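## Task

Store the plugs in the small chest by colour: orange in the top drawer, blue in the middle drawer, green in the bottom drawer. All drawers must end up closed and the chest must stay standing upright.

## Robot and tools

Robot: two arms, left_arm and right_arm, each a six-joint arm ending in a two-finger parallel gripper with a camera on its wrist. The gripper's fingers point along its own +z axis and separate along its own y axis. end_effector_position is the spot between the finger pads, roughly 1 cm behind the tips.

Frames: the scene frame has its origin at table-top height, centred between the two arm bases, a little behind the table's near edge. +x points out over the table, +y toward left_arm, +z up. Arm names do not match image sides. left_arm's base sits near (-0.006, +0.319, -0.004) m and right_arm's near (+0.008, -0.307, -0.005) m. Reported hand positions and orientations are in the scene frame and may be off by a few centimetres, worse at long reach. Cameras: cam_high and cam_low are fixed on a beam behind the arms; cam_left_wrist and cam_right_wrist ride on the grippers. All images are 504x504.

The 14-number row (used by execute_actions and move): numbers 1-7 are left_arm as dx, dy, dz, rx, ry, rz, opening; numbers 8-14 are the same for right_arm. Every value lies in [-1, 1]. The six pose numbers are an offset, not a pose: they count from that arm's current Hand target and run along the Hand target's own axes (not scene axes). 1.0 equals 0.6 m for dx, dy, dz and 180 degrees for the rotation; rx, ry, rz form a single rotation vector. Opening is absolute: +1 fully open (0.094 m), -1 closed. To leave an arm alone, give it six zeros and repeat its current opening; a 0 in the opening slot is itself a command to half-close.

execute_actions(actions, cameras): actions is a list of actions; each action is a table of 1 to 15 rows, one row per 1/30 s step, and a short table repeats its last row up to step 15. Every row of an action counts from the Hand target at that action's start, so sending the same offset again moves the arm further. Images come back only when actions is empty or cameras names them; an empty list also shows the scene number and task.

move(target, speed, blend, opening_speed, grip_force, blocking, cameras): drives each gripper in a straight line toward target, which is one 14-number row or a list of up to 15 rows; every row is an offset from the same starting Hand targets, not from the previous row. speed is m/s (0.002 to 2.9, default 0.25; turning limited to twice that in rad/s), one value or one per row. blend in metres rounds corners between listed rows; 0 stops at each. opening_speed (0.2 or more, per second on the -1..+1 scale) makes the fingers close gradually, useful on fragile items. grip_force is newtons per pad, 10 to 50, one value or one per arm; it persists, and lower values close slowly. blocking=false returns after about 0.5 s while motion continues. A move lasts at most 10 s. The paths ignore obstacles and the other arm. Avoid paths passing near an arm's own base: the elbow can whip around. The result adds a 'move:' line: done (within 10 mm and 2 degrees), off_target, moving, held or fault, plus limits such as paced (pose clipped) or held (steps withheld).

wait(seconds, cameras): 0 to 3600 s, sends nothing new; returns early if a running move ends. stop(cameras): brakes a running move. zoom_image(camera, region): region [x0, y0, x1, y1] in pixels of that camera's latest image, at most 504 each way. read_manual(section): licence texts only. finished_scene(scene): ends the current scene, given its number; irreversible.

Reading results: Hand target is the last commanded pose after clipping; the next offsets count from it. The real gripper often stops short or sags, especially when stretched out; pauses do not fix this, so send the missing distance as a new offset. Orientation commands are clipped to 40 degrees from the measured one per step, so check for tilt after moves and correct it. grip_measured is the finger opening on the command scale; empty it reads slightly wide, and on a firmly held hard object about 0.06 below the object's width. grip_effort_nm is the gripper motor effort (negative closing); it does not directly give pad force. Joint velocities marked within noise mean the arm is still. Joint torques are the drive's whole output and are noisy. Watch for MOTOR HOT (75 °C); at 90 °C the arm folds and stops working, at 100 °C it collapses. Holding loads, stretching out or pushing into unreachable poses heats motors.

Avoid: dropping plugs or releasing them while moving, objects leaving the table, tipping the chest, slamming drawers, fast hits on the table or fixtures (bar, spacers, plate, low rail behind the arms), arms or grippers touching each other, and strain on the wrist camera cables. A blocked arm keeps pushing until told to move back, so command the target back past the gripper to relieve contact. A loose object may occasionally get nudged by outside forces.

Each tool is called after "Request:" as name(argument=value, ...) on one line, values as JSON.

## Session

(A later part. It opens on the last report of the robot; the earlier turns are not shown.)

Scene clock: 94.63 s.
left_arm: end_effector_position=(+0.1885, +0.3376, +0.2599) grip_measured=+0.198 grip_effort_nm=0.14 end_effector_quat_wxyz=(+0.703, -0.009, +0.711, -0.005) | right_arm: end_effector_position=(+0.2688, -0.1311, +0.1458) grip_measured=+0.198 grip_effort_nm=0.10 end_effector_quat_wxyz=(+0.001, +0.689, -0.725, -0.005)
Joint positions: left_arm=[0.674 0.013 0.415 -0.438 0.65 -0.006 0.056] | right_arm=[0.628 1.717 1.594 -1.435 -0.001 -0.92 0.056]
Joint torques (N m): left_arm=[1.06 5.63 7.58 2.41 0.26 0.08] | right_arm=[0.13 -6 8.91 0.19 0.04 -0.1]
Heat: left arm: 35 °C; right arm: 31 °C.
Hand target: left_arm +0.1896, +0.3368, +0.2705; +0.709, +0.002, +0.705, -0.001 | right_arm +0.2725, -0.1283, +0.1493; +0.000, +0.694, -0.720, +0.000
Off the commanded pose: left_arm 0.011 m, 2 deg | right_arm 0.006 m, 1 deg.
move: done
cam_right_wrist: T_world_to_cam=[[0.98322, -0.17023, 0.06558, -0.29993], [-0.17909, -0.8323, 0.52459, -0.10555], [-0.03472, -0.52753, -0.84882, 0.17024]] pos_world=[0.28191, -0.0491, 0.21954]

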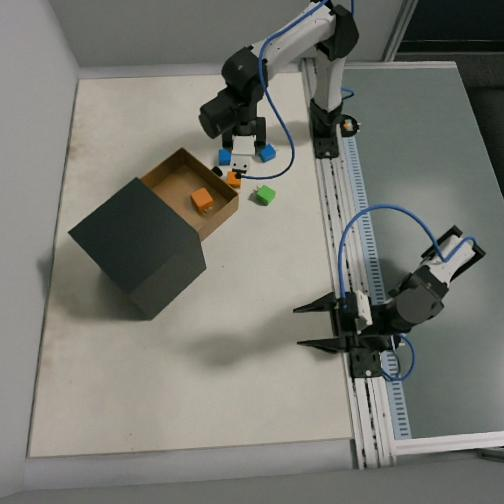

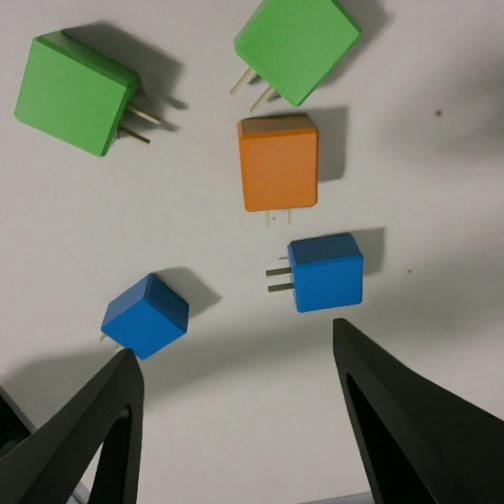

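Request:
move(target=[[0,0,0,0,0,0,0.2,-0.0125,-0.043,0.12,0,0,0.01,0.15],[0,0,0,0,0,0,0.2,-0.0125,-0.043,0.222,0,0,0.01,0.15],[0,0,0,0,0,0,0.2,-0.0125,-0.043,0.228,0,0,0.01,-0.35]], speed=[0.25,0.15,0.1], cameras=["cam_right_wrist"])

Scene clock: 98.57 s.
left_arm: end_effector_position=(+0.1885, +0.3376, +0.2599) grip_measured=+0.198 grip_effort_nm=0.14 end_effector_quat_wxyz=(+0.703, -0.009, +0.711, -0.005) | right_arm: end_effector_position=(+0.3019, -0.1212, +0.0282) grip_measured=-0.204 grip_effort_nm=-1.03 end_effector_quat_wxyz=(-0.018, +0.681, -0.732, +0.005)
Joint positions: left_arm=[0.674 0.013 0.415 -0.438 0.65 -0.006 0.056] | right_arm=[0.602 1.858 1.296 -0.956 0.012 -0.926 0.037]
Joint torques (N m): left_arm=[1.07 5.52 7.64 2.36 0.18 0.1] | right_arm=[-0.25 -5.04 5.03 0.52 -0.08 -0.04]
Heat: left arm: 35 °C; right arm: 31 °C.
Hand target: left_arm +0.1896, +0.3368, +0.2705; +0.709, +0.002, +0.705, -0.001 | right_arm +0.2986, -0.1217, +0.0125; +0.000, +0.683, -0.730, +0.000
Off the commanded pose: left_arm 0.011 m, 2 deg | right_arm 0.016 m, 2 deg.
move: off_target (right_arm); target 3's new opening was sent with right_arm's hand 0.016 m and 2 deg from that target
cam_right_wrist: T_world_to_cam=[[0.97587, -0.19224, 0.10352, -0.32456], [-0.21804, -0.83329, 0.50803, -0.01757], [-0.01141, -0.51834, -0.8551, 0.07104]] pos_world=[0.31371, -0.04021, 0.10326]

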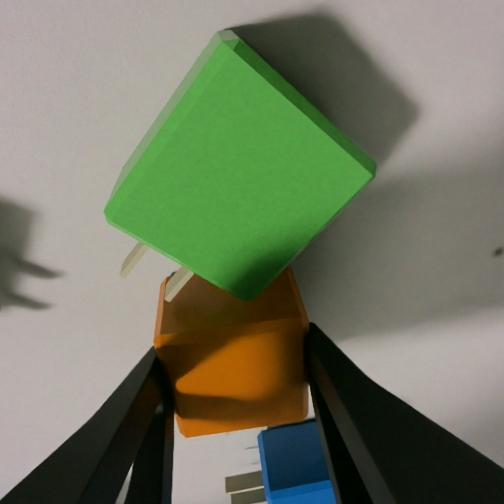

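Request:
move(target=[[0,0,0,0,0,0,0.2,-0.0,-0.0,-0.43,0,0,0.01,-0.35],[0,0,0,0,0,0,0.2,-0.178,-0.187,-0.437,0,0,-0.112,-0.35]], speed=[0.25,0.25], blend=[0.03,0], cameras=["cam_high","cam_low","cam_right_wrist"])

Scene clock: 103.50 s.
left_arm: end_effector_position=(+0.1885, +0.3376, +0.2599) grip_measured=+0.198 grip_effort_nm=0.14 end_effector_quat_wxyz=(+0.703, -0.009, +0.711, -0.005) | right_arm: end_effector_position=(+0.4160, -0.0286, +0.2713) grip_measured=-0.204 grip_effort_nm=-1.03 end_effector_quat_wxyz=(-0.244, +0.768, -0.586, +0.081)
Joint positions: left_arm=[0.674 0.013 0.415 -0.438 0.65 -0.006 0.056] | right_arm=[0.638 2.232 2.763 -1.566 0.012 -1.234 0.037]
Joint torques (N m): left_arm=[0.96 5.59 7.69 2.42 0.2 0.08] | right_arm=[0.23 -9.47 8.01 1.17 -0.07 -0.07]
Motor temperatures (°C): left_arm=[18 27 36 32 18 20 20] | right_arm=[18 29 31 21 16 20 20]
Heat: left arm: 36 °C; right arm: 31 °C.
Hand target: left_arm +0.1896, +0.3368, +0.2705; +0.709, +0.002, +0.705, -0.001 | right_arm +0.4176, -0.0227, +0.2748; +0.000, +0.800, -0.600, +0.000
Off the commanded pose: left_arm 0.011 m, 2 deg | right_arm 0.007 m, 30 deg.
joint read past its limit (right arm) — joint 4 (wrist pitch), lower limit.
joint sent to its limit (right arm) — joint 4 (wrist pitch), lower limit. The joint targets are off in orientation, not in position.
move: off_target (right_arm)
cam_right_wrist: T_world_to_cam=[[0.85799, 0.05855, 0.51031, -0.49754], [-0.08704, -0.96255, 0.25676, -0.02909], [0.50623, -0.26472, -0.82076, 0.1108]] pos_world=[0.36827, 0.03046, 0.35231]

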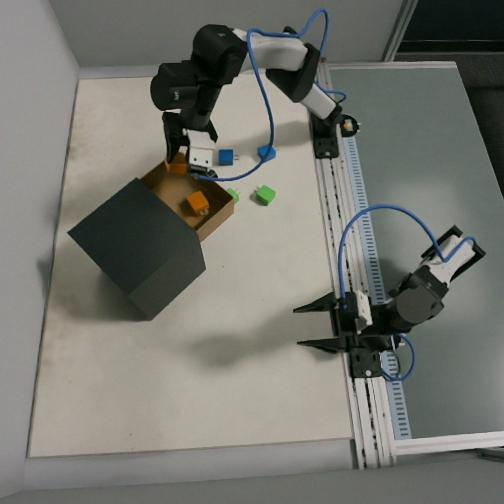

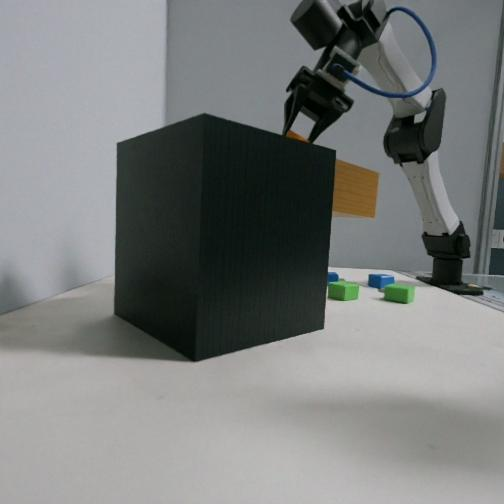

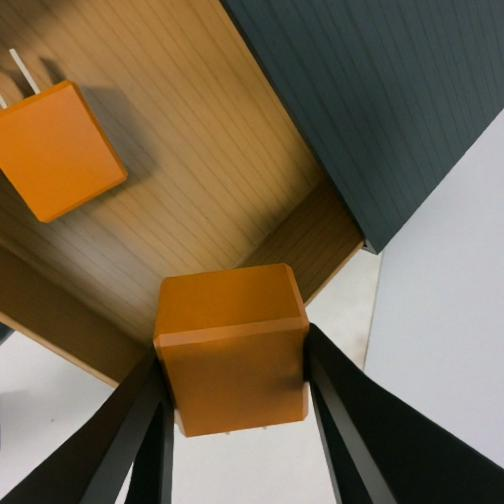

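Request:
move(target=[[0,0,0,0,0,0,0.2,-0.018,-0.027,0.0,0,0,0,-0.35],[0,0,0,0,0,0,0.2,-0.018,-0.027,0.137,0,0,0,-0.35],[0,0,0,0,0,0,0.2,-0.018,-0.027,0.137,0,0,0,0.1],[0,0,0,0,0,0,0.2,-0.018,-0.027,-0.02,0,0,0,0.1],[0,0,0,0,0,0,0.2,0.0665,0.293,-0.025,0.243,-0.396,0.29,0.2],[0,0,0,0,0,0,0.2,0.017,0.2,0.133,0.243,-0.396,0.29,0.2]], speed=[0.15,0.15,0.1,0.2,0.4,0.25], blend=[0.005,0,0,0.02,0,0], cameras=["cam_high","cam_low","cam_right_wrist"])

Scene clock: 117.17 s.
left_arm: end_effector_position=(+0.1885, +0.3376, +0.2599) grip_measured=+0.198 grip_effort_nm=0.14 end_effector_quat_wxyz=(+0.703, -0.009, +0.711, -0.005) | right_arm: end_effector_position=(+0.3043, -0.0677, +0.1932) grip_measured=+0.198 grip_effort_nm=0.10 end_effector_quat_wxyz=(+0.592, -0.287, +0.716, +0.235)
Joint positions: left_arm=[0.674 0.013 0.415 -0.438 0.65 -0.006 0.056] | right_arm=[0.657 1.116 0.456 0.484 -0.127 -0.037 0.056]
Joint torques (N m): left_arm=[1.03 5.53 7.61 2.37 0.17 0.11] | right_arm=[0.14 -2.25 6.91 2.12 0.07 0.09]
Heat: left arm: 36 °C; right arm: 31 °C.
Hand target: left_arm +0.1896, +0.3368, +0.2705; +0.709, +0.002, +0.705, -0.001 | right_arm +0.3054, -0.0663, +0.1949; +0.598, -0.281, +0.712, +0.237
Off the commanded pose: left_arm 0.011 m, 2 deg | right_arm 0.003 m, 1 deg.
elbow stopped short (right arm): the move would have taken joint 3 (elbow) straighter than the controller allows.
move: done; target 3's new opening was sent with right_arm's hand 0.005 m and 21 deg from that target
cam_right_wrist: T_world_to_cam=[[0.61265, -0.78412, -0.09908, -0.22414], [-0.58556, -0.36612, -0.72323, 0.32496], [0.53083, 0.5011, -0.68346, 0.11081]] pos_world=[0.26878, -0.11231, 0.28855]

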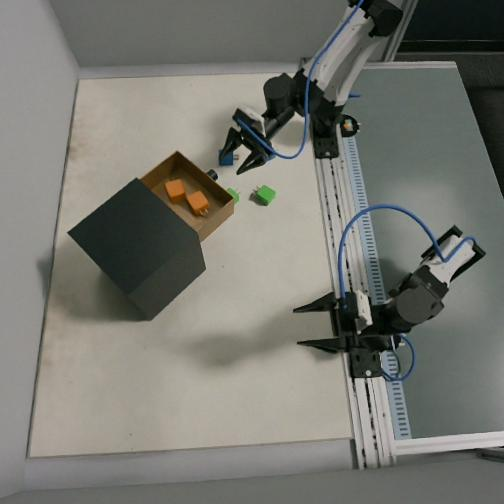

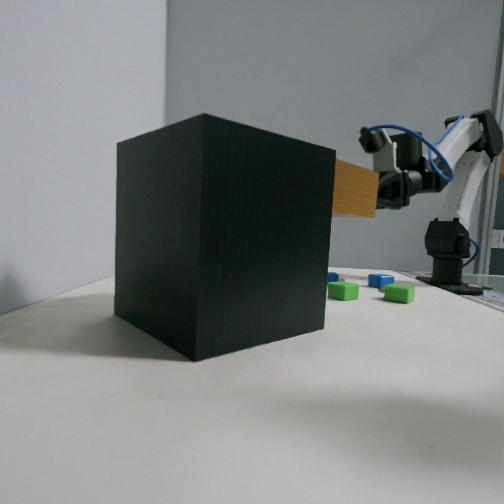

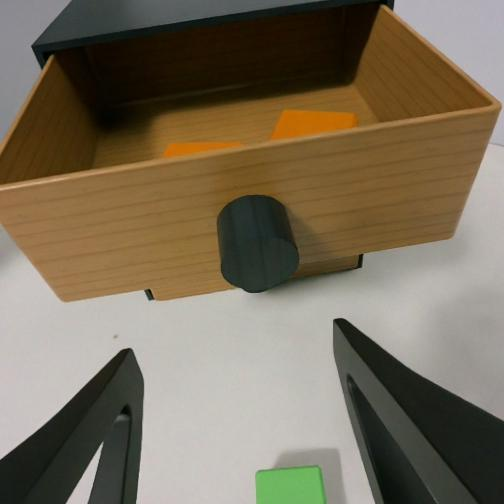

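Request:
move(target=[[0,0,0,0,0,0,0.2,-0.0075,-0.0185,0.1,0,0,0,0.2],[0,0,0,0,0,0,0.2,-0.0075,-0.0185,0.1,0,0,0,-0.75],[0,0,0,0,0,0,0.2,-0.041,-0.0185,0.292,0,0,0,-0.75]], speed=[0.15,0.1,0.1], cameras=["cam_high","cam_low","cam_right_wrist"])

Scene clock: 121.57 s.
left_arm: end_effector_position=(+0.1885, +0.3376, +0.2599) grip_measured=+0.198 grip_effort_nm=0.14 end_effector_quat_wxyz=(+0.703, -0.009, +0.711, -0.005) | right_arm: end_effector_position=(+0.4352, +0.0394, +0.1791) grip_measured=-0.441 grip_effort_nm=-1.02 end_effector_quat_wxyz=(+0.587, -0.287, +0.720, +0.234)
Joint positions: left_arm=[0.674 0.013 0.415 -0.438 0.65 -0.006 0.056] | right_arm=[0.683 1.83 1.052 0.589 -0.102 -0.03 0.026]
Joint torques (N m): left_arm=[1.35 5.81 7.75 2.4 0.2 0.11] | right_arm=[0.14 -7.42 10.37 1.96 0.09 0.06]
Heat: left arm: 36 °C; right arm: 31 °C.
Hand target: left_arm +0.1896, +0.3368, +0.2705; +0.709, +0.002, +0.705, -0.001 | right_arm +0.4420, +0.0465, +0.1890; +0.598, -0.281, +0.712, +0.237
Off the commanded pose: left_arm 0.011 m, 2 deg | right_arm 0.014 m, 2 deg.
move: off_target (right_arm); target 2's new opening was sent with right_arm's hand 0.020 m and 3 deg from that target
cam_right_wrist: T_world_to_cam=[[0.61146, -0.78473, -0.10157, -0.22077], [-0.59439, -0.37077, -0.71361, 0.43302], [0.52233, 0.49671, -0.69314, -0.01649]] pos_world=[0.40098, -0.00451, 0.27515]

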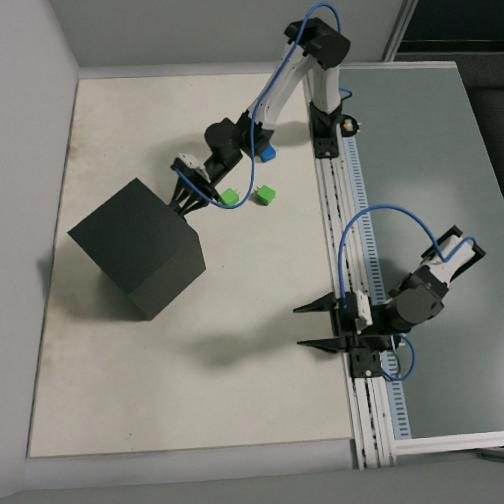

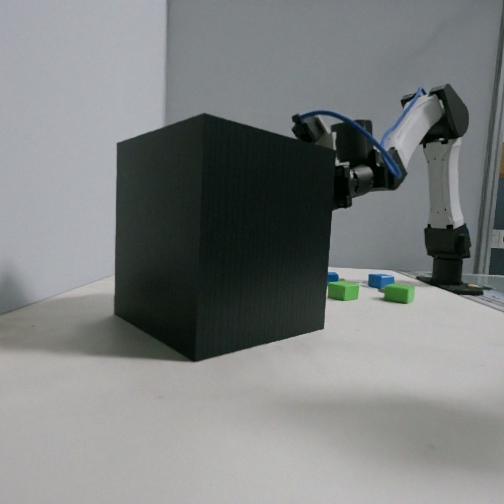

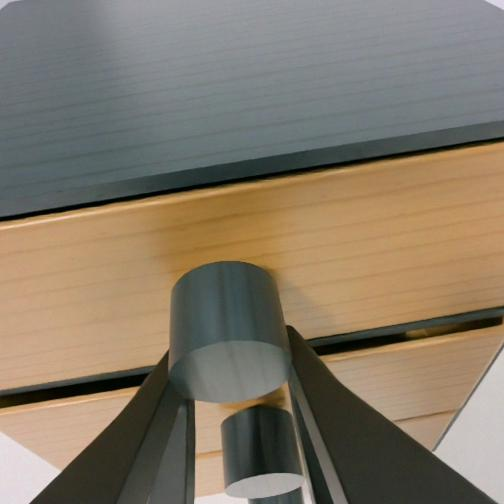

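Request:
move(target=[[0,0,0,0,0,0,0.2,-0.008,0.0,0.03,0,0,0,-0.75]], speed=0.08, cameras=["cam_high","cam_right_wrist"])

Scene clock: 124.53 s.
left_arm: end_effector_position=(+0.1885, +0.3376, +0.2599) grip_measured=+0.198 grip_effort_nm=0.14 end_effector_quat_wxyz=(+0.703, -0.009, +0.711, -0.005) | right_arm: end_effector_position=(+0.4482, +0.0503, +0.1793) grip_measured=-0.441 grip_effort_nm=-1.02 end_effector_quat_wxyz=(+0.584, -0.287, +0.722, +0.233)
Joint positions: left_arm=[0.674 0.013 0.415 -0.438 0.65 -0.006 0.056] | right_arm=[0.685 1.884 1.134 0.553 -0.098 -0.03 0.026]
Joint torques (N m): left_arm=[1.01 5.76 7.8 2.36 0.22 0.09] | right_arm=[0.29 -7.62 10.89 2 0.08 0.06]
Heat: left arm: 36 °C; right arm: 31 °C.
Hand target: left_arm +0.1896, +0.3368, +0.2705; +0.709, +0.002, +0.705, -0.001 | right_arm +0.4555, +0.0592, +0.1906; +0.598, -0.281, +0.712, +0.237
Off the commanded pose: left_arm 0.011 m, 2 deg | right_arm 0.016 m, 2 deg.
move: off_target (right_arm)
cam_right_wrist: T_world_to_cam=[[0.60973, -0.78609, -0.10146, -0.21935], [-0.59879, -0.37297, -0.70876, 0.4461], [0.51931, 0.4929, -0.69811, -0.02604]] pos_world=[0.41439, 0.00679, 0.27575]

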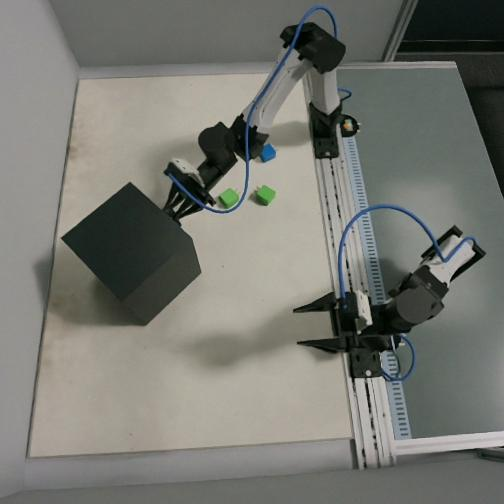

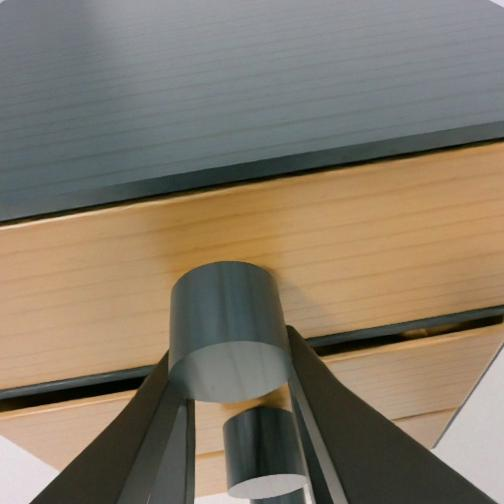

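Request:
move(target=[[0,0,0,0,0,0,0.2,0.0,0.0,-0.015,0,0,0,-0.75],[0,0,0,0,0,0,0.2,0.0,0.0,-0.015,0,0,0,0.2],[0,0,0,0,0,0,0.2,0.03,0.0,-0.25,0,0,0,0.2]], speed=0.25, cameras=["cam_right_wrist","cam_low"])

Request:
zoom_image(camera="cam_right_wrist", region=[40, 0, 450, 350])

Scene clock: 127.93 s.
left_arm: end_effector_position=(+0.1885, +0.3376, +0.2599) grip_measured=+0.198 grip_effort_nm=0.14 end_effector_quat_wxyz=(+0.703, -0.009, +0.711, -0.005) | right_arm: end_effector_position=(+0.3482, -0.0421, +0.1862) grip_measured=+0.198 grip_effort_nm=0.10 end_effector_quat_wxyz=(+0.586, -0.281, +0.724, +0.231)
Joint positions: left_arm=[0.674 0.013 0.415 -0.438 0.65 -0.006 0.056] | right_arm=[0.646 1.37 0.605 0.571 -0.124 -0.029 0.056]
Joint torques (N m): left_arm=[1.05 5.46 7.65 2.4 0.19 0.06] | right_arm=[-0.79 -7.64 6.68 1.92 -0.16 -0.03]
Heat: left arm: 36 °C; right arm: 31 °C.
Hand target: left_arm +0.1896, +0.3368, +0.2705; +0.709, +0.002, +0.705, -0.001 | right_arm +0.3454, -0.0439, +0.1986; +0.598, -0.281, +0.712, +0.237
Off the commanded pose: left_arm 0.011 m, 2 deg | right_arm 0.013 m, 2 deg.
move: off_target (right_arm); target 2's new opening was sent with right_arm's hand 0.013 m and 2 deg from that target
cam_right_wrist: T_world_to_cam=[[0.59881, -0.79377, -0.10658, -0.22581], [-0.60458, -0.36074, -0.71017, 0.35947], [0.52527, 0.48969, -0.69591, 0.07361]] pos_world=[0.31388, -0.08561, 0.28245]
Images, in order (width x height): cam_low 504x504, cam_right_wrist 504x504.

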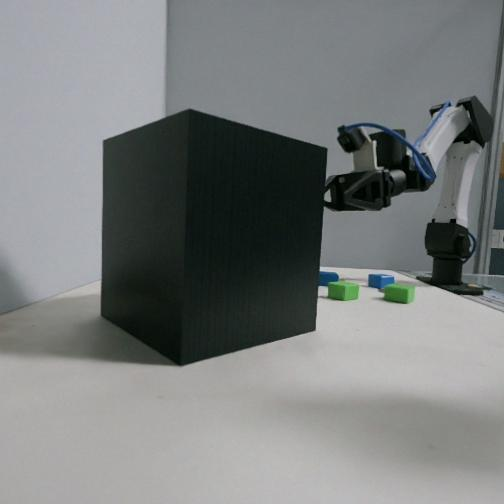

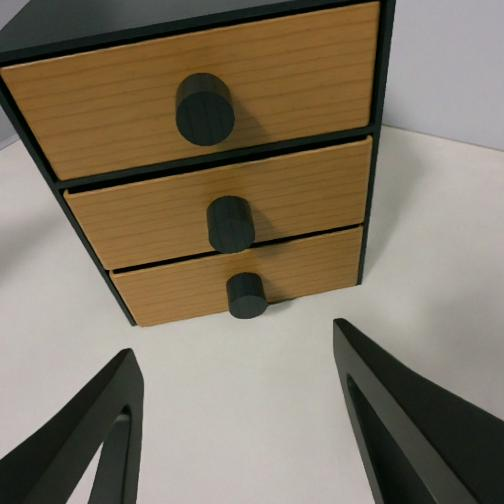

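Scaled by 1.229 from the camera's image (finer frame: 720x720).

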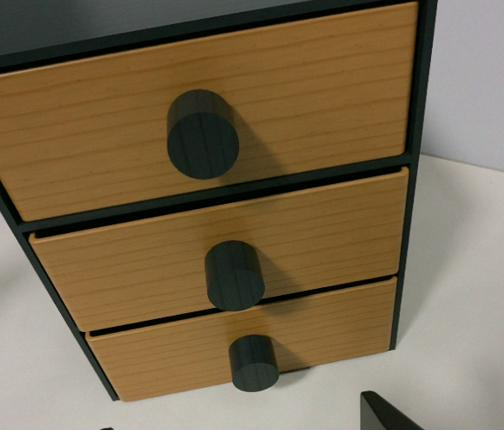

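Request:
move(target=[[0,0,0,0,0,0,0.2,0.098,0.0035,0.12,0,0,0,0.2],[0,0,0,0,0,0,0.2,0.08,0.0035,0.274,0,0,0,0.2],[0,0,0,0,0,0,0.2,0.08,0.0035,0.274,0,0,0,-0.75],[0,0,0,0,0,0,0.2,0.12,0.0035,0.04,0,0,0,-0.75]], speed=[0.25,0.15,0.1,0.12], blend=[0.02,0,0,0], cameras=["cam_high","cam_low","cam_right_wrist"])

Scene clock: 133.80 s.
left_arm: end_effector_position=(+0.1885, +0.3376, +0.2599) grip_measured=+0.198 grip_effort_nm=0.14 end_effector_quat_wxyz=(+0.703, -0.009, +0.711, -0.005) | right_arm: end_effector_position=(+0.3541, -0.0325, +0.1118) grip_measured=-0.418 grip_effort_nm=-1.03 end_effector_quat_wxyz=(+0.589, -0.282, +0.721, +0.232)
Joint positions: left_arm=[0.674 0.013 0.415 -0.438 0.65 -0.006 0.056] | right_arm=[0.659 1.689 0.494 1.009 -0.115 -0.03 0.027]
Joint torques (N m): left_arm=[1.22 5.68 7.71 2.39 0.2 0.1] | right_arm=[-0.81 -9.37 4.66 1.83 -0.14 -0.01]
Heat: left arm: 37 °C; right arm: 31 °C.
Hand target: left_arm +0.1896, +0.3368, +0.2705; +0.709, +0.002, +0.705, -0.001 | right_arm +0.3521, -0.0346, +0.1236; +0.598, -0.281, +0.712, +0.237
Off the commanded pose: left_arm 0.011 m, 2 deg | right_arm 0.012 m, 2 deg.
move: off_target (right_arm)
cam_right_wrist: T_world_to_cam=[[0.60198, -0.79172, -0.1039, -0.23106], [-0.598, -0.36077, -0.71571, 0.31192], [0.52916, 0.49297, -0.69063, 0.01218]] pos_world=[0.31918, -0.07641, 0.20765]

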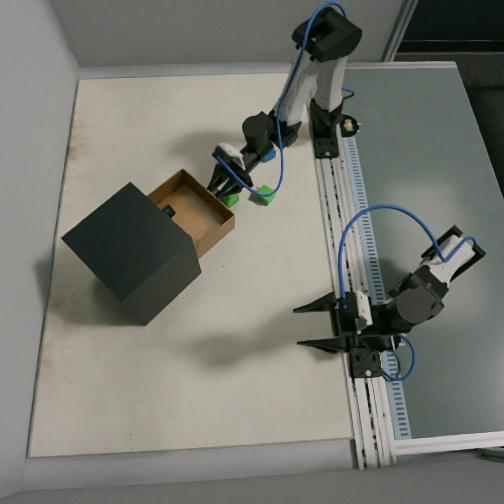

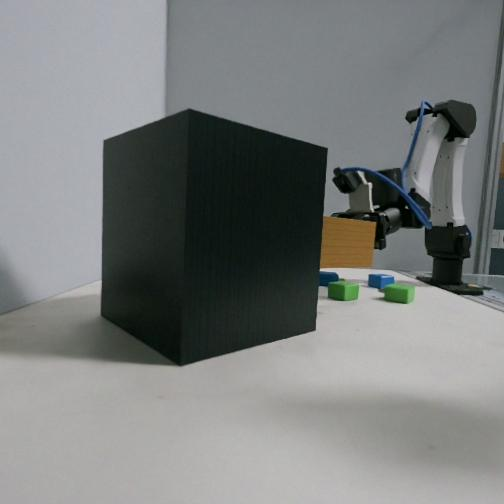

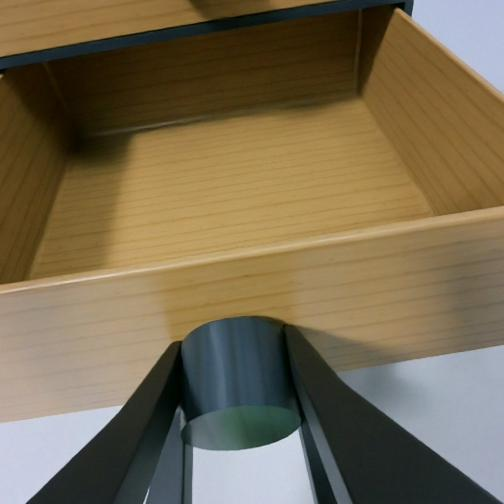

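Request:
move(target=[[0,0,0,0,0,0,0.2,0,0,0,0,0,0,0.2],[0,0,0,0,0,0,0.2,-0.075,0,-0.149,0,0,0,0.2],[0,0,0,0,0,0,0.2,-0.003,-0.157,-0.2295,0.175,0.42,0.2075,0.3]], speed=[0.1,0.25,0.45], cameras=["cam_high","cam_right_wrist"])

Scene clock: 141.93 s.
left_arm: end_effector_position=(+0.1885, +0.3376, +0.2599) grip_measured=+0.198 grip_effort_nm=0.14 end_effector_quat_wxyz=(+0.703, -0.009, +0.711, -0.005) | right_arm: end_effector_position=(+0.3121, -0.1944, +0.1462) grip_measured=+0.298 grip_effort_nm=0.10 end_effector_quat_wxyz=(-0.004, +0.011, +1.000, +0.005)
Joint positions: left_arm=[0.674 0.013 0.415 -0.438 0.65 -0.006 0.056] | right_arm=[0.384 1.753 1.64 -1.444 -0.007 0.376 0.061]
Joint torques (N m): left_arm=[1.09 5.67 7.68 2.42 0.21 0.06] | right_arm=[-0.72 -6.22 8.94 0.22 0.12 0.09]
Heat: left arm: 37 °C; right arm: 31 °C.
Hand target: left_arm +0.1896, +0.3368, +0.2705; +0.709, +0.002, +0.705, -0.001 | right_arm +0.3179, -0.1959, +0.1491; +0.000, +0.017, +1.000, +0.000
Off the commanded pose: left_arm 0.011 m, 2 deg | right_arm 0.007 m, 1 deg.
move: done
cam_right_wrist: T_world_to_cam=[[-0.13972, -0.98797, 0.06625, -0.16198], [-0.83025, 0.15336, 0.53587, 0.2425], [-0.53959, 0.01987, -0.84169, 0.40163]] pos_world=[0.39542, -0.2052, 0.21884]

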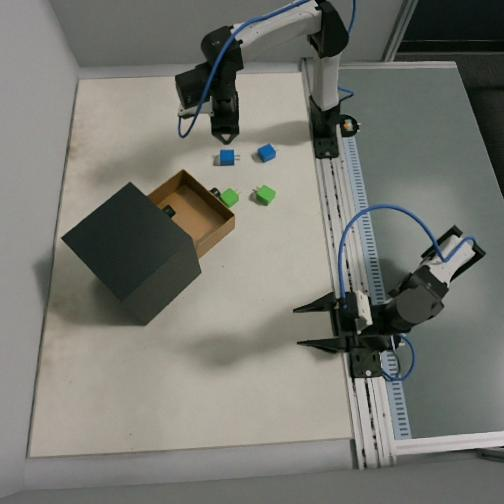

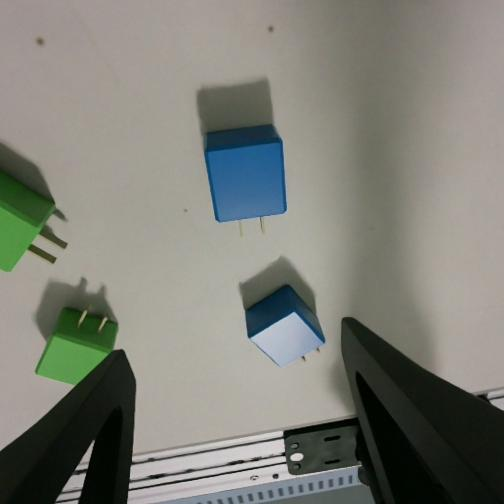

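Request:
move(target=[[0,0,0,0,0,0,0.2,-0.007,-0.0175,0.1,0,0,0,0.1],[0,0,0,0,0,0,0.2,-0.007,-0.0175,0.223,0,0,0,0.1],[0,0,0,0,0,0,0.2,-0.007,-0.0175,0.226,0,0,0,-0.35],[0,0,0,0,0,0,0.2,-0.007,-0.0175,-0.1,0,0,0,-0.35],[0,0,0,0,0,0,0.2,-0.096,0.407,-0.1,0,0,-0.733,-0.35]], speed=[0.3,0.15,0.15,0.25,0.4], blend=[0.01,0,0,0.02,0], cameras=["cam_high","cam_right_wrist"])

Scene clock: 151.43 s.
left_arm: end_effector_position=(+0.1885, +0.3376, +0.2599) grip_measured=+0.198 grip_effort_nm=0.14 end_effector_quat_wxyz=(+0.703, -0.009, +0.711, -0.005) | right_arm: end_effector_position=(+0.3825, +0.0412, +0.2078) grip_measured=-0.190 grip_effort_nm=-1.02 end_effector_quat_wxyz=(-0.182, +0.885, -0.424, +0.065)
Joint positions: left_arm=[0.674 0.013 0.415 -0.438 0.65 -0.006 0.056] | right_arm=[0.784 2.362 2.757 -1.562 -0.001 -1.496 0.038]
Joint torques (N m): left_arm=[1.28 5.7 7.64 2.42 0.23 0.15] | right_arm=[0.29 -10.4 8.4 0.92 0.02 -0.07]
Heat: left arm: 37 °C; right arm: 31 °C.
Hand target: left_arm +0.1896, +0.3368, +0.2705; +0.709, +0.002, +0.705, -0.001 | right_arm +0.3839, +0.0462, +0.2090; +0.000, +0.906, -0.423, +0.000
Off the commanded pose: left_arm 0.011 m, 2 deg | right_arm 0.005 m, 22 deg.
joint sent to its limit (right arm) — joint 4 (wrist pitch), lower limit. The joint targets are off in orientation, not in position.
move: off_target (right_arm)
cam_right_wrist: T_world_to_cam=[[0.77436, 0.45649, 0.43816, -0.40987], [0.28519, -0.86995, 0.40231, -0.12499], [0.56483, -0.18657, -0.80384, 0.06501]] pos_world=[0.31631, 0.0905, 0.28213]

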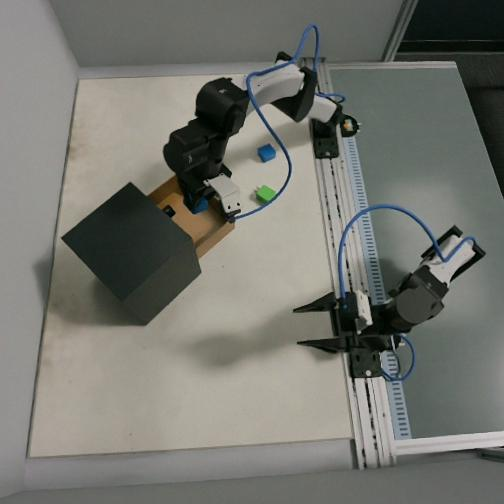

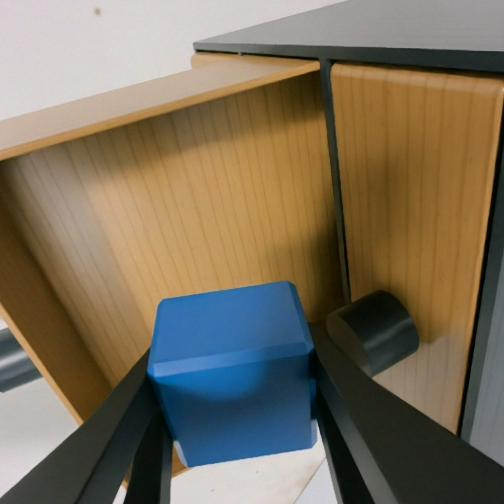

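Request:
move(target=[[0,0,0,0,0,0,0.2,-0.041,0.002,0.0,0,0,0,-0.35],[0,0,0,0,0,0,0.2,-0.041,0.002,0.152,0,0,0,-0.35],[0,0,0,0,0,0,0.2,-0.041,0.002,0.152,0,0,0,0.05],[0,0,0,0,0,0,0.2,-0.041,0.002,-0.05,0,0,0,0.05],[0,0,0,0,0,0,0.2,0.141,0.5035,0.1,0,0,0.578,0.15],[0,0,0,0,0,0,0.2,0.141,0.5035,0.323,0,0,0.578,0.15],[0,0,0,0,0,0,0.2,0.141,0.5035,0.323,0,0,0.578,-0.35],[0,0,0,0,0,0,0.2,0.141,0.5035,0.15,0,0,0.578,-0.35]], speed=[0.15,0.15,0.1,0.2,0.5,0.2,0.1,0.25], blend=[0.005,0,0,0.02,0,0,0,0], cameras=["cam_high","cam_right_wrist"])

Scene clock: 163.23 s.
left_arm: end_effector_position=(+0.1885, +0.3376, +0.2599) grip_measured=+0.198 grip_effort_nm=0.14 end_effector_quat_wxyz=(+0.703, -0.009, +0.711, -0.005) | right_arm: end_effector_position=(+0.2016, -0.2154, +0.1075) grip_measured=-0.189 grip_effort_nm=-1.02 end_effector_quat_wxyz=(-0.017, -0.230, +0.973, -0.007)
Joint positions: left_arm=[0.674 0.013 0.415 -0.438 0.65 -0.006 0.056] | right_arm=[0.487 1.36 1.092 -1.322 0.012 -0.006 0.038]
Joint torques (N m): left_arm=[1.2 5.59 7.75 2.37 0.19 0.1] | right_arm=[-0.66 -5.37 9.2 0.17 -0.05 0.08]
Heat: left arm: 37 °C; right arm: 32 °C.
Hand target: left_arm +0.1896, +0.3368, +0.2705; +0.709, +0.002, +0.705, -0.001 | right_arm +0.2066, -0.2127, +0.1191; +0.000, -0.224, +0.975, +0.000
Off the commanded pose: left_arm 0.011 m, 2 deg | right_arm 0.013 m, 2 deg.
move: off_target (right_arm); target 3's new opening was sent with right_arm's hand 0.004 m and 11 deg from that target
cam_right_wrist: T_world_to_cam=[[0.33879, -0.93705, 0.08455, -0.28307], [-0.79534, -0.23722, 0.55782, 0.08122], [-0.50265, -0.25623, -0.82564, 0.24116]] pos_world=[0.28172, -0.18419, 0.17773]

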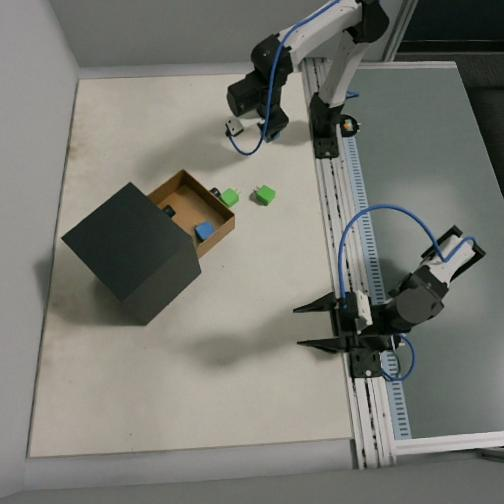

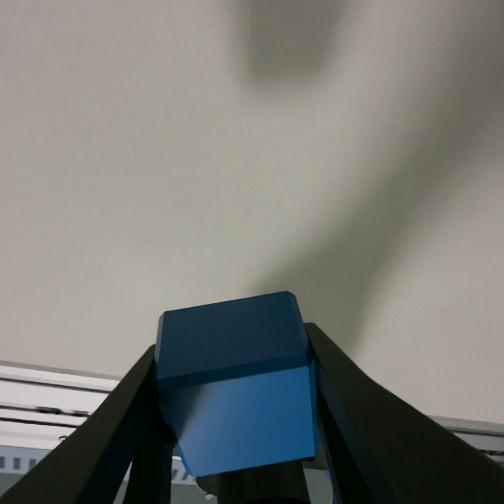

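Request:
move(target=[[0,0,0,0,0,0,0.2,0,0,-0.168,0,0,0,-0.35],[0,0,0,0,0,0,0.2,-0.49,0.146,-0.168,0,0,-0.55,-0.35],[0,0,0,0,0,0,0.2,-0.49,0.146,0.0,0,0,-0.55,-0.35],[0,0,0,0,0,0,0.2,-0.49,0.146,0.0,0,0,-0.55,0.05],[0,0,0,0,0,0,0.2,-0.49,0.146,-0.2,0,0,-0.55,0.05]], speed=[0.25,0.4,0.15,0.1,0.2], blend=[0.02,0.01,0,0,0], cameras=["cam_high","cam_right_wrist"])

Scene clock: 170.63 s.
left_arm: end_effector_position=(+0.1885, +0.3376, +0.2599) grip_measured=+0.198 grip_effort_nm=0.14 end_effector_quat_wxyz=(+0.703, -0.009, +0.711, -0.005) | right_arm: end_effector_position=(+0.4363, -0.0077, +0.2138) grip_measured=+0.048 grip_effort_nm=0.10 end_effector_quat_wxyz=(-0.194, +0.862, -0.459, +0.096)
Joint positions: left_arm=[0.674 0.013 0.415 -0.438 0.65 -0.006 0.056] | right_arm=[0.646 2.402 2.844 -1.561 0.007 -1.548 0.049]
Joint torques (N m): left_arm=[0.99 5.74 7.75 2.38 0.21 0.08] | right_arm=[0.32 -15.04 7.46 1.01 -0.03 -0.06]
Heat: left arm: 38 °C; right arm: 33 °C.
Hand target: left_arm +0.1896, +0.3368, +0.2705; +0.709, +0.002, +0.705, -0.001 | right_arm +0.4328, -0.0054, +0.2389; +0.000, +0.887, -0.462, +0.000
Off the commanded pose: left_arm 0.011 m, 2 deg | right_arm 0.026 m, 25 deg.
elbow stopped short (right arm): the move would have taken joint 3 (elbow) straighter than the controller allows.
move: off_target (right_arm); target 4's new opening was sent with right_arm's hand 0.005 m and 12 deg from that target
cam_right_wrist: T_world_to_cam=[[0.78752, 0.38124, 0.48423, -0.44802], [0.18097, -0.89412, 0.40963, -0.14149], [0.58912, -0.23496, -0.77313, 0.01272]] pos_world=[0.37094, 0.04728, 0.28474]

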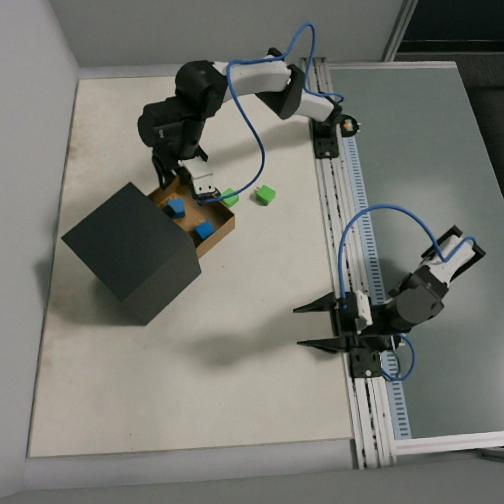

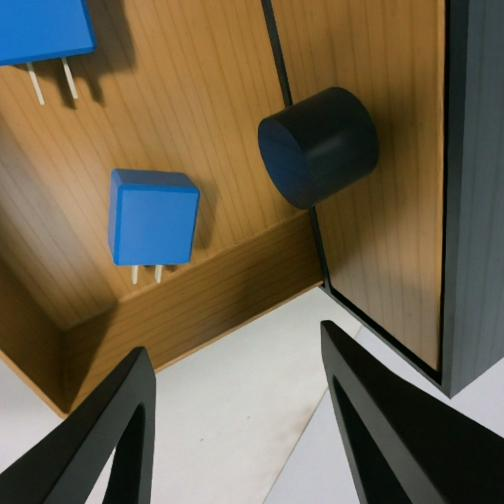

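Request:
move(target=[[0,0,0,0,0,0,0.2,-0.0127,0.323,-0.035,0.314,-0.362,0.374,0.2],[0,0,0,0,0,0,0.2,-0.025,0.225,0.205,0.314,-0.362,0.374,0.2]], speed=[0.5,0.25], cameras=["cam_right_wrist"])

Scene clock: 176.47 s.
left_arm: end_effector_position=(+0.1885, +0.3376, +0.2599) grip_measured=+0.198 grip_effort_nm=0.14 end_effector_quat_wxyz=(+0.703, -0.009, +0.711, -0.005) | right_arm: end_effector_position=(+0.3135, -0.0711, +0.1148) grip_measured=+0.198 grip_effort_nm=0.10 end_effector_quat_wxyz=(+0.593, -0.285, +0.715, +0.234)
Joint positions: left_arm=[0.674 0.013 0.415 -0.438 0.65 -0.006 0.056] | right_arm=[0.618 1.486 0.28 1.03 -0.162 -0.043 0.056]
Joint torques (N m): left_arm=[1.17 5.52 7.65 2.38 0.24 0.08] | right_arm=[0.13 -3.37 4.9 2.13 0.07 0.09]
Heat: left arm: 38 °C; right arm: 33 °C.
Hand target: left_arm +0.1896, +0.3368, +0.2705; +0.709, +0.002, +0.705, -0.001 | right_arm +0.3135, -0.0704, +0.1160; +0.598, -0.280, +0.713, +0.236
Off the commanded pose: left_arm 0.011 m, 2 deg | right_arm 0.001 m, 1 deg.
move: done
cam_right_wrist: T_world_to_cam=[[0.61023, -0.786, -0.09912, -0.23964], [-0.58561, -0.36328, -0.72463, 0.27284], [0.53355, 0.50023, -0.68198, 0.05292]] pos_world=[0.27778, -0.11571, 0.21005]

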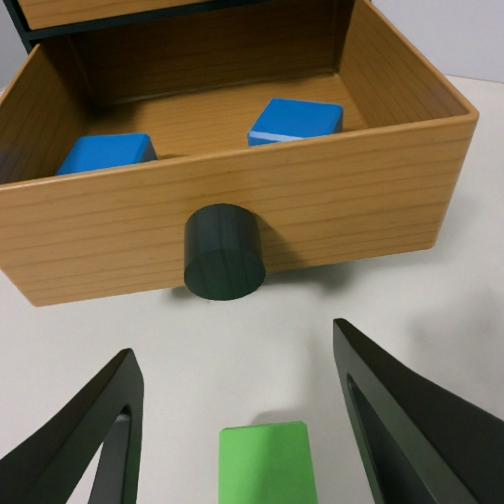

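Request:
move(target=[[0,0,0,0,0,0,0.2,-0.01,0.003,0.0965,0,0,0,0.2],[0,0,0,0,0,0,0.2,-0.01,0.003,0.0965,0,0,0,-0.75],[0,0,0,0,0,0,0.2,-0.06,0.003,0.337,0,0,0,-0.75]], speed=[0.15,0.1,0.1], cameras=["cam_high","cam_right_wrist"])

Scene clock: 180.97 s.
left_arm: end_effector_position=(+0.1885, +0.3376, +0.2600) grip_measured=+0.198 grip_effort_nm=0.14 end_effector_quat_wxyz=(+0.703, -0.009, +0.711, -0.005) | right_arm: end_effector_position=(+0.4570, +0.0636, +0.1116) grip_measured=-0.419 grip_effort_nm=-1.02 end_effector_quat_wxyz=(+0.589, -0.286, +0.719, +0.233)
Joint positions: left_arm=[0.674 0.013 0.415 -0.438 0.65 -0.006 0.056] | right_arm=[0.697 2.092 1.107 0.799 -0.083 -0.029 0.027]
Joint torques (N m): left_arm=[1.31 5.79 7.83 2.36 0.19 0.09] | right_arm=[0.23 -8.62 9.26 2 0.08 0.06]
Heat: left arm: 38 °C; right arm: 33 °C.
Hand target: left_arm +0.1896, +0.3368, +0.2705; +0.709, +0.002, +0.705, -0.001 | right_arm +0.4625, +0.0710, +0.1165; +0.598, -0.280, +0.713, +0.236
Off the commanded pose: left_arm 0.011 m, 2 deg | right_arm 0.011 m, 2 deg.
move: off_target (right_arm); target 2's new opening was sent with right_arm's hand 0.014 m and 2 deg from that target
cam_right_wrist: T_world_to_cam=[[0.6086, -0.78718, -0.09978, -0.22074], [-0.59291, -0.36757, -0.71648, 0.40619], [0.52732, 0.49521, -0.69043, -0.08915]] pos_world=[0.42218, 0.01969, 0.20745]

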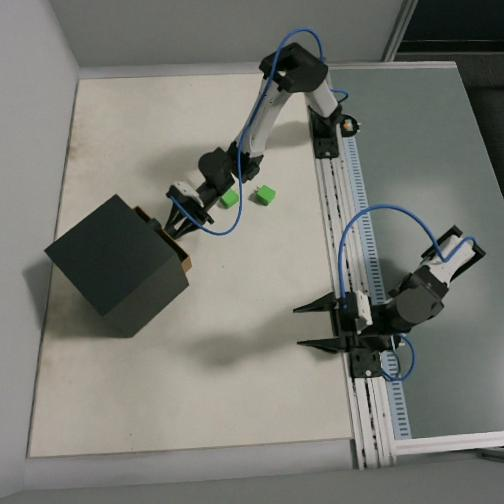

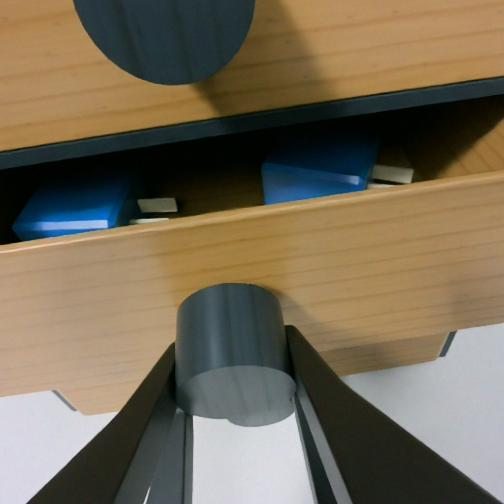

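Request:
move(target=[[0,0,0,0,0,0,0.2,0.005,0.0,-0.01,0,0,0,-0.75],[0,0,0,0,0,0,0.2,0.005,0.0,-0.01,0,0,0,0.25],[0,0,0,0,0,0,0.2,-0.004,0.0,0.06,0,0,0,0.25]], speed=[0.1,0.1,0.15], cameras=["cam_high","cam_right_wrist"])

Scene clock: 184.67 s.
left_arm: end_effector_position=(+0.1885, +0.3376, +0.2600) grip_measured=+0.198 grip_effort_nm=0.14 end_effector_quat_wxyz=(+0.703, -0.009, +0.711, -0.005) | right_arm: end_effector_position=(+0.4840, +0.0877, +0.1093) grip_measured=+0.248 grip_effort_nm=0.10 end_effector_quat_wxyz=(+0.591, -0.285, +0.718, +0.233)
Joint positions: left_arm=[0.674 0.013 0.415 -0.438 0.65 -0.006 0.056] | right_arm=[0.703 2.204 1.287 0.737 -0.077 -0.028 0.059]
Joint torques (N m): left_arm=[1.2 5.67 7.65 2.4 0.2 0.11] | right_arm=[0.27 -9.63 9.73 1.93 0.08 0.07]
Heat: left arm: 38 °C; right arm: 33 °C.
Hand target: left_arm +0.1896, +0.3368, +0.2705; +0.709, +0.002, +0.705, -0.001 | right_arm +0.4889, +0.0953, +0.1129; +0.598, -0.280, +0.713, +0.236
Off the commanded pose: left_arm 0.011 m, 2 deg | right_arm 0.010 m, 1 deg.
move: done
cam_right_wrist: T_world_to_cam=[[0.60806, -0.78765, -0.0994, -0.21815], [-0.58996, -0.36453, -0.72046, 0.42808], [0.53123, 0.49672, -0.68634, -0.1193]] pos_world=[0.44858, 0.04349, 0.20485]

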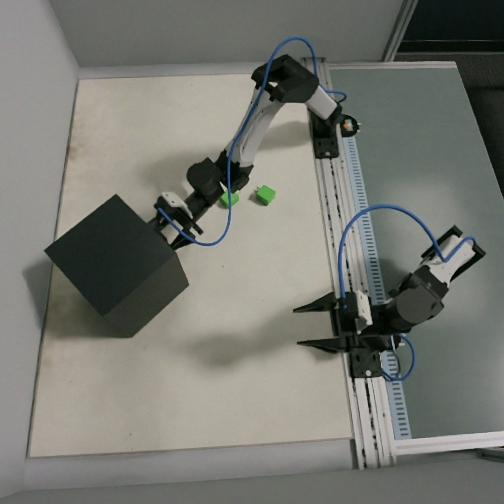

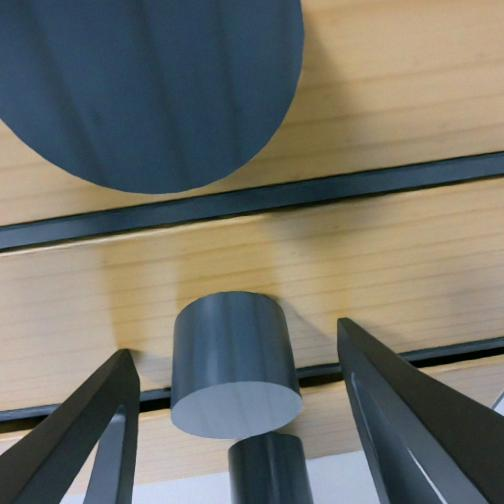

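Request:
move(target=[[0,0,0,0,0,0,0.2,-0.03,0,-0.15,0,0,0,0.2],[0,0,0,0,0,0,0.2,0.0115,-0.027,-0.42,-0.031,0.4445,-0.0375,0.2]], speed=[0.2,0.4], blend=[0.03,0], cameras=["cam_high","cam_right_wrist"])

Scene clock: 190.30 s.
left_arm: end_effector_position=(+0.1885, +0.3376, +0.2600) grip_measured=+0.198 grip_effort_nm=0.14 end_effector_quat_wxyz=(+0.703, -0.009, +0.711, -0.005) | right_arm: end_effector_position=(+0.3133, -0.0884, +0.1481) grip_measured=+0.202 grip_effort_nm=-0.08 end_effector_quat_wxyz=(-0.002, -0.426, +0.905, +0.005)
Joint positions: left_arm=[0.674 0.013 0.415 -0.438 0.65 -0.006 0.056] | right_arm=[0.655 1.97 1.933 -1.52 -0.002 -0.254 0.056]
Joint torques (N m): left_arm=[1.24 5.61 7.75 2.42 0.23 0.11] | right_arm=[-0.13 -7.84 8.83 0.23 0.09 -0.08]
Heat: left arm: 38 °C; right arm: 33 °C.
Hand target: left_arm +0.1896, +0.3368, +0.2705; +0.709, +0.002, +0.705, -0.001 | right_arm +0.3173, -0.0865, +0.1494; -0.001, -0.431, +0.902, +0.000
Off the commanded pose: left_arm 0.011 m, 2 deg | right_arm 0.005 m, 1 deg.
move: done
cam_right_wrist: T_world_to_cam=[[0.68754, -0.72337, 0.06346, -0.29252], [-0.63754, -0.55949, 0.52964, 0.10376], [-0.34762, -0.40461, -0.84585, 0.3047]] pos_world=[0.37319, -0.03026, 0.22134]

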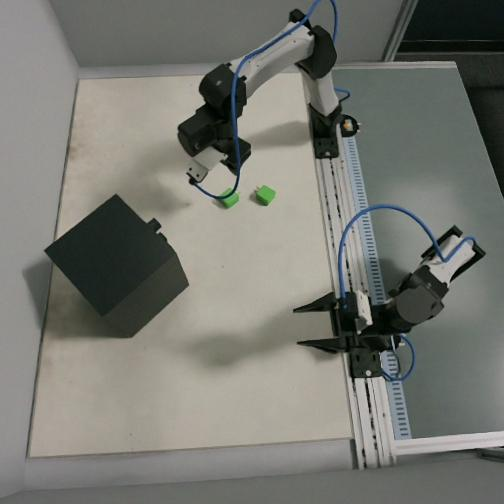

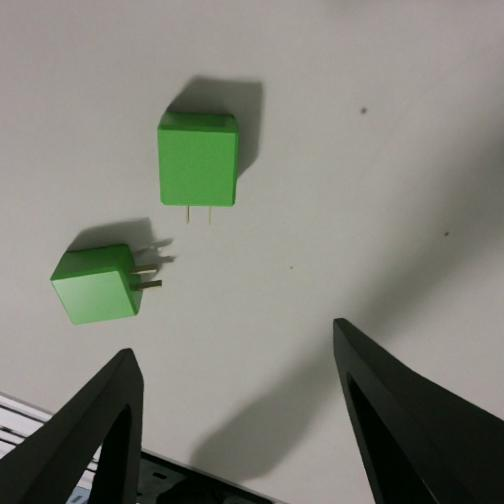

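Request:
move(target=[[0,0,0,0,0,0,0.2,-0.0243,0.022,0.1,0,0,0.03,0.1],[0,0,0,0,0,0,0.2,-0.0243,0.022,0.2257,0,0,0.03,0.1],[0,0,0,0,0,0,0.2,-0.0243,0.022,0.2257,0,0,0.03,-0.35],[0,0,0,0,0,0,0.2,-0.0243,0.022,0.1,0,0,0.03,-0.35],[0,0,0,0,0,0,0.2,0.157,-0.133,0.1,0,0,0.03,-0.35],[0,0,0,0,0,0,0.2,0.157,-0.133,0.218,0,0,0.03,-0.35],[0,0,0,0,0,0,0.2,0.157,-0.133,0.218,0,0,0.03,0.1],[0,0,0,0,0,0,0.2,0.157,-0.133,0.0,0,0,0.03,0.1],[0,0,0,0,0,0,0.2,-0.291,-0.019,0.149,0.022,-0.362,0.035,0.2]], speed=[0.3,0.15,0.15,0.2,0.3,0.15,0.1,0.25,0.4], blend=[0.01,0,0,0.02,0.02,0,0,0.02,0], cameras=["cam_high","cam_low","cam_right_wrist"])

Scene clock: 201.07 s.
left_arm: end_effector_position=(+0.1885, +0.3376, +0.2600) grip_measured=+0.198 grip_effort_nm=0.14 end_effector_quat_wxyz=(+0.703, -0.009, +0.711, -0.005) | right_arm: end_effector_position=(+0.4353, +0.0386, +0.0635) grip_measured=+0.198 grip_effort_nm=0.10 end_effector_quat_wxyz=(+0.495, -0.319, +0.783, +0.201)
Joint positions: left_arm=[0.674 0.013 0.415 -0.438 0.65 -0.006 0.056] | right_arm=[0.677 2.03 1.053 0.546 -0.109 -0.064 0.056]
Joint torques (N m): left_arm=[1.11 5.65 7.65 2.4 0.22 0.08] | right_arm=[0.23 -8.44 6.31 2.04 0.07 0.08]
Motor temperatures (°C): left_arm=[18 27 38 36 18 20 20] | right_arm=[18 34 31 24 16 20 20]
Heat: left arm: 38 °C; right arm: 34 °C.
Hand target: left_arm +0.1896, +0.3368, +0.2705; +0.709, +0.002, +0.705, -0.001 | right_arm +0.4360, +0.0419, +0.0599; +0.499, -0.315, +0.781, +0.202
Off the commanded pose: left_arm 0.011 m, 2 deg | right_arm 0.005 m, 1 deg.
move: done
cam_right_wrist: T_world_to_cam=[[0.60749, -0.79089, -0.0738, -0.23298], [-0.69555, -0.48478, -0.53028, 0.38703], [0.38362, 0.37347, -0.8446, -0.02141]] pos_world=[0.41895, 0.01136, 0.16996]

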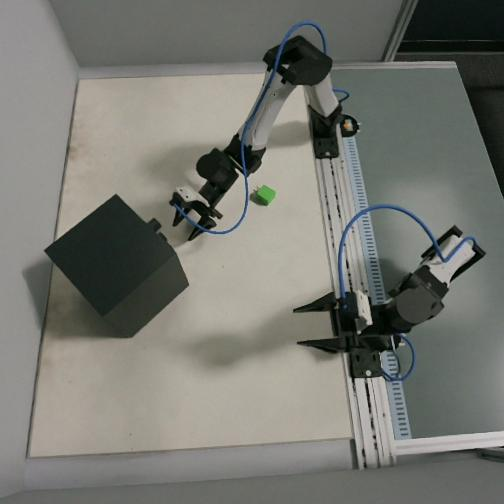

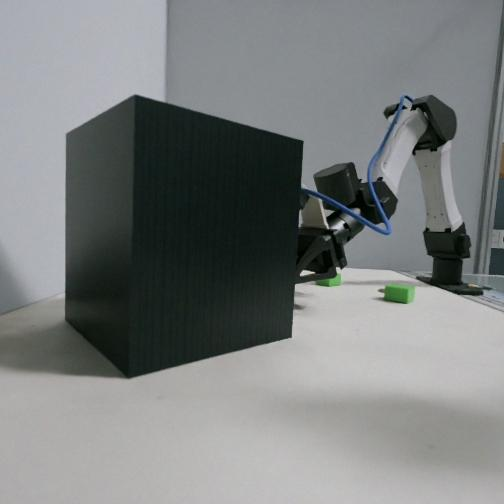

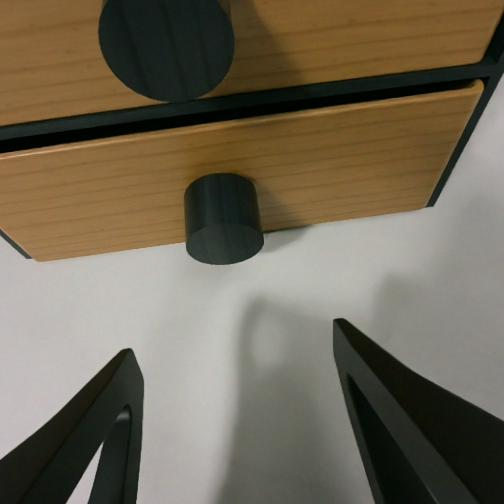

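Request:
move(target=[[0,0,0,0,0,0,0.2,-0.015,0.003,0.1235,0,0,0,0.2],[0,0,0,0,0,0,0.2,-0.015,0.003,0.1235,0,0,0,-0.75],[0,0,0,0,0,0,0.2,0.119,0.003,-0.164,0,0,0,-0.75]], speed=[0.15,0.1,0.12], cameras=["cam_high","cam_right_wrist"])

Scene clock: 206.37 s.
left_arm: end_effector_position=(+0.1885, +0.3376, +0.2600) grip_measured=+0.198 grip_effort_nm=0.14 end_effector_quat_wxyz=(+0.703, -0.009, +0.711, -0.005) | right_arm: end_effector_position=(+0.3495, -0.0379, +0.0261) grip_measured=-0.428 grip_effort_nm=-1.03 end_effector_quat_wxyz=(+0.491, -0.316, +0.787, +0.198)
Joint positions: left_arm=[0.674 0.013 0.415 -0.438 0.65 -0.006 0.056] | right_arm=[0.648 1.852 0.527 0.881 -0.127 -0.071 0.027]
Joint torques (N m): left_arm=[1.16 5.65 7.58 2.33 0.2 0.07] | right_arm=[-0.87 -9.99 3.7 1.75 -0.14 -0.02]
Heat: left arm: 38 °C; right arm: 35 °C.
Hand target: left_arm +0.1896, +0.3368, +0.2705; +0.709, +0.002, +0.705, -0.001 | right_arm +0.3490, -0.0396, +0.0363; +0.499, -0.315, +0.781, +0.202
Off the commanded pose: left_arm 0.011 m, 2 deg | right_arm 0.010 m, 1 deg.
move: done
cam_right_wrist: T_world_to_cam=[[0.59879, -0.79738, -0.07499, -0.24137], [-0.7057, -0.48102, -0.52019, 0.2739], [0.37872, 0.36441, -0.85075, 0.00996]] pos_world=[0.33405, -0.06434, 0.13286]

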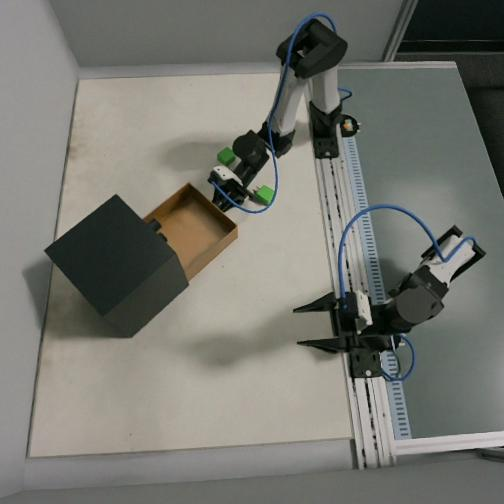

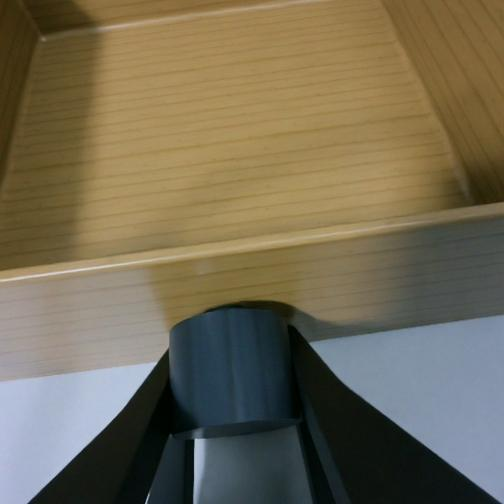

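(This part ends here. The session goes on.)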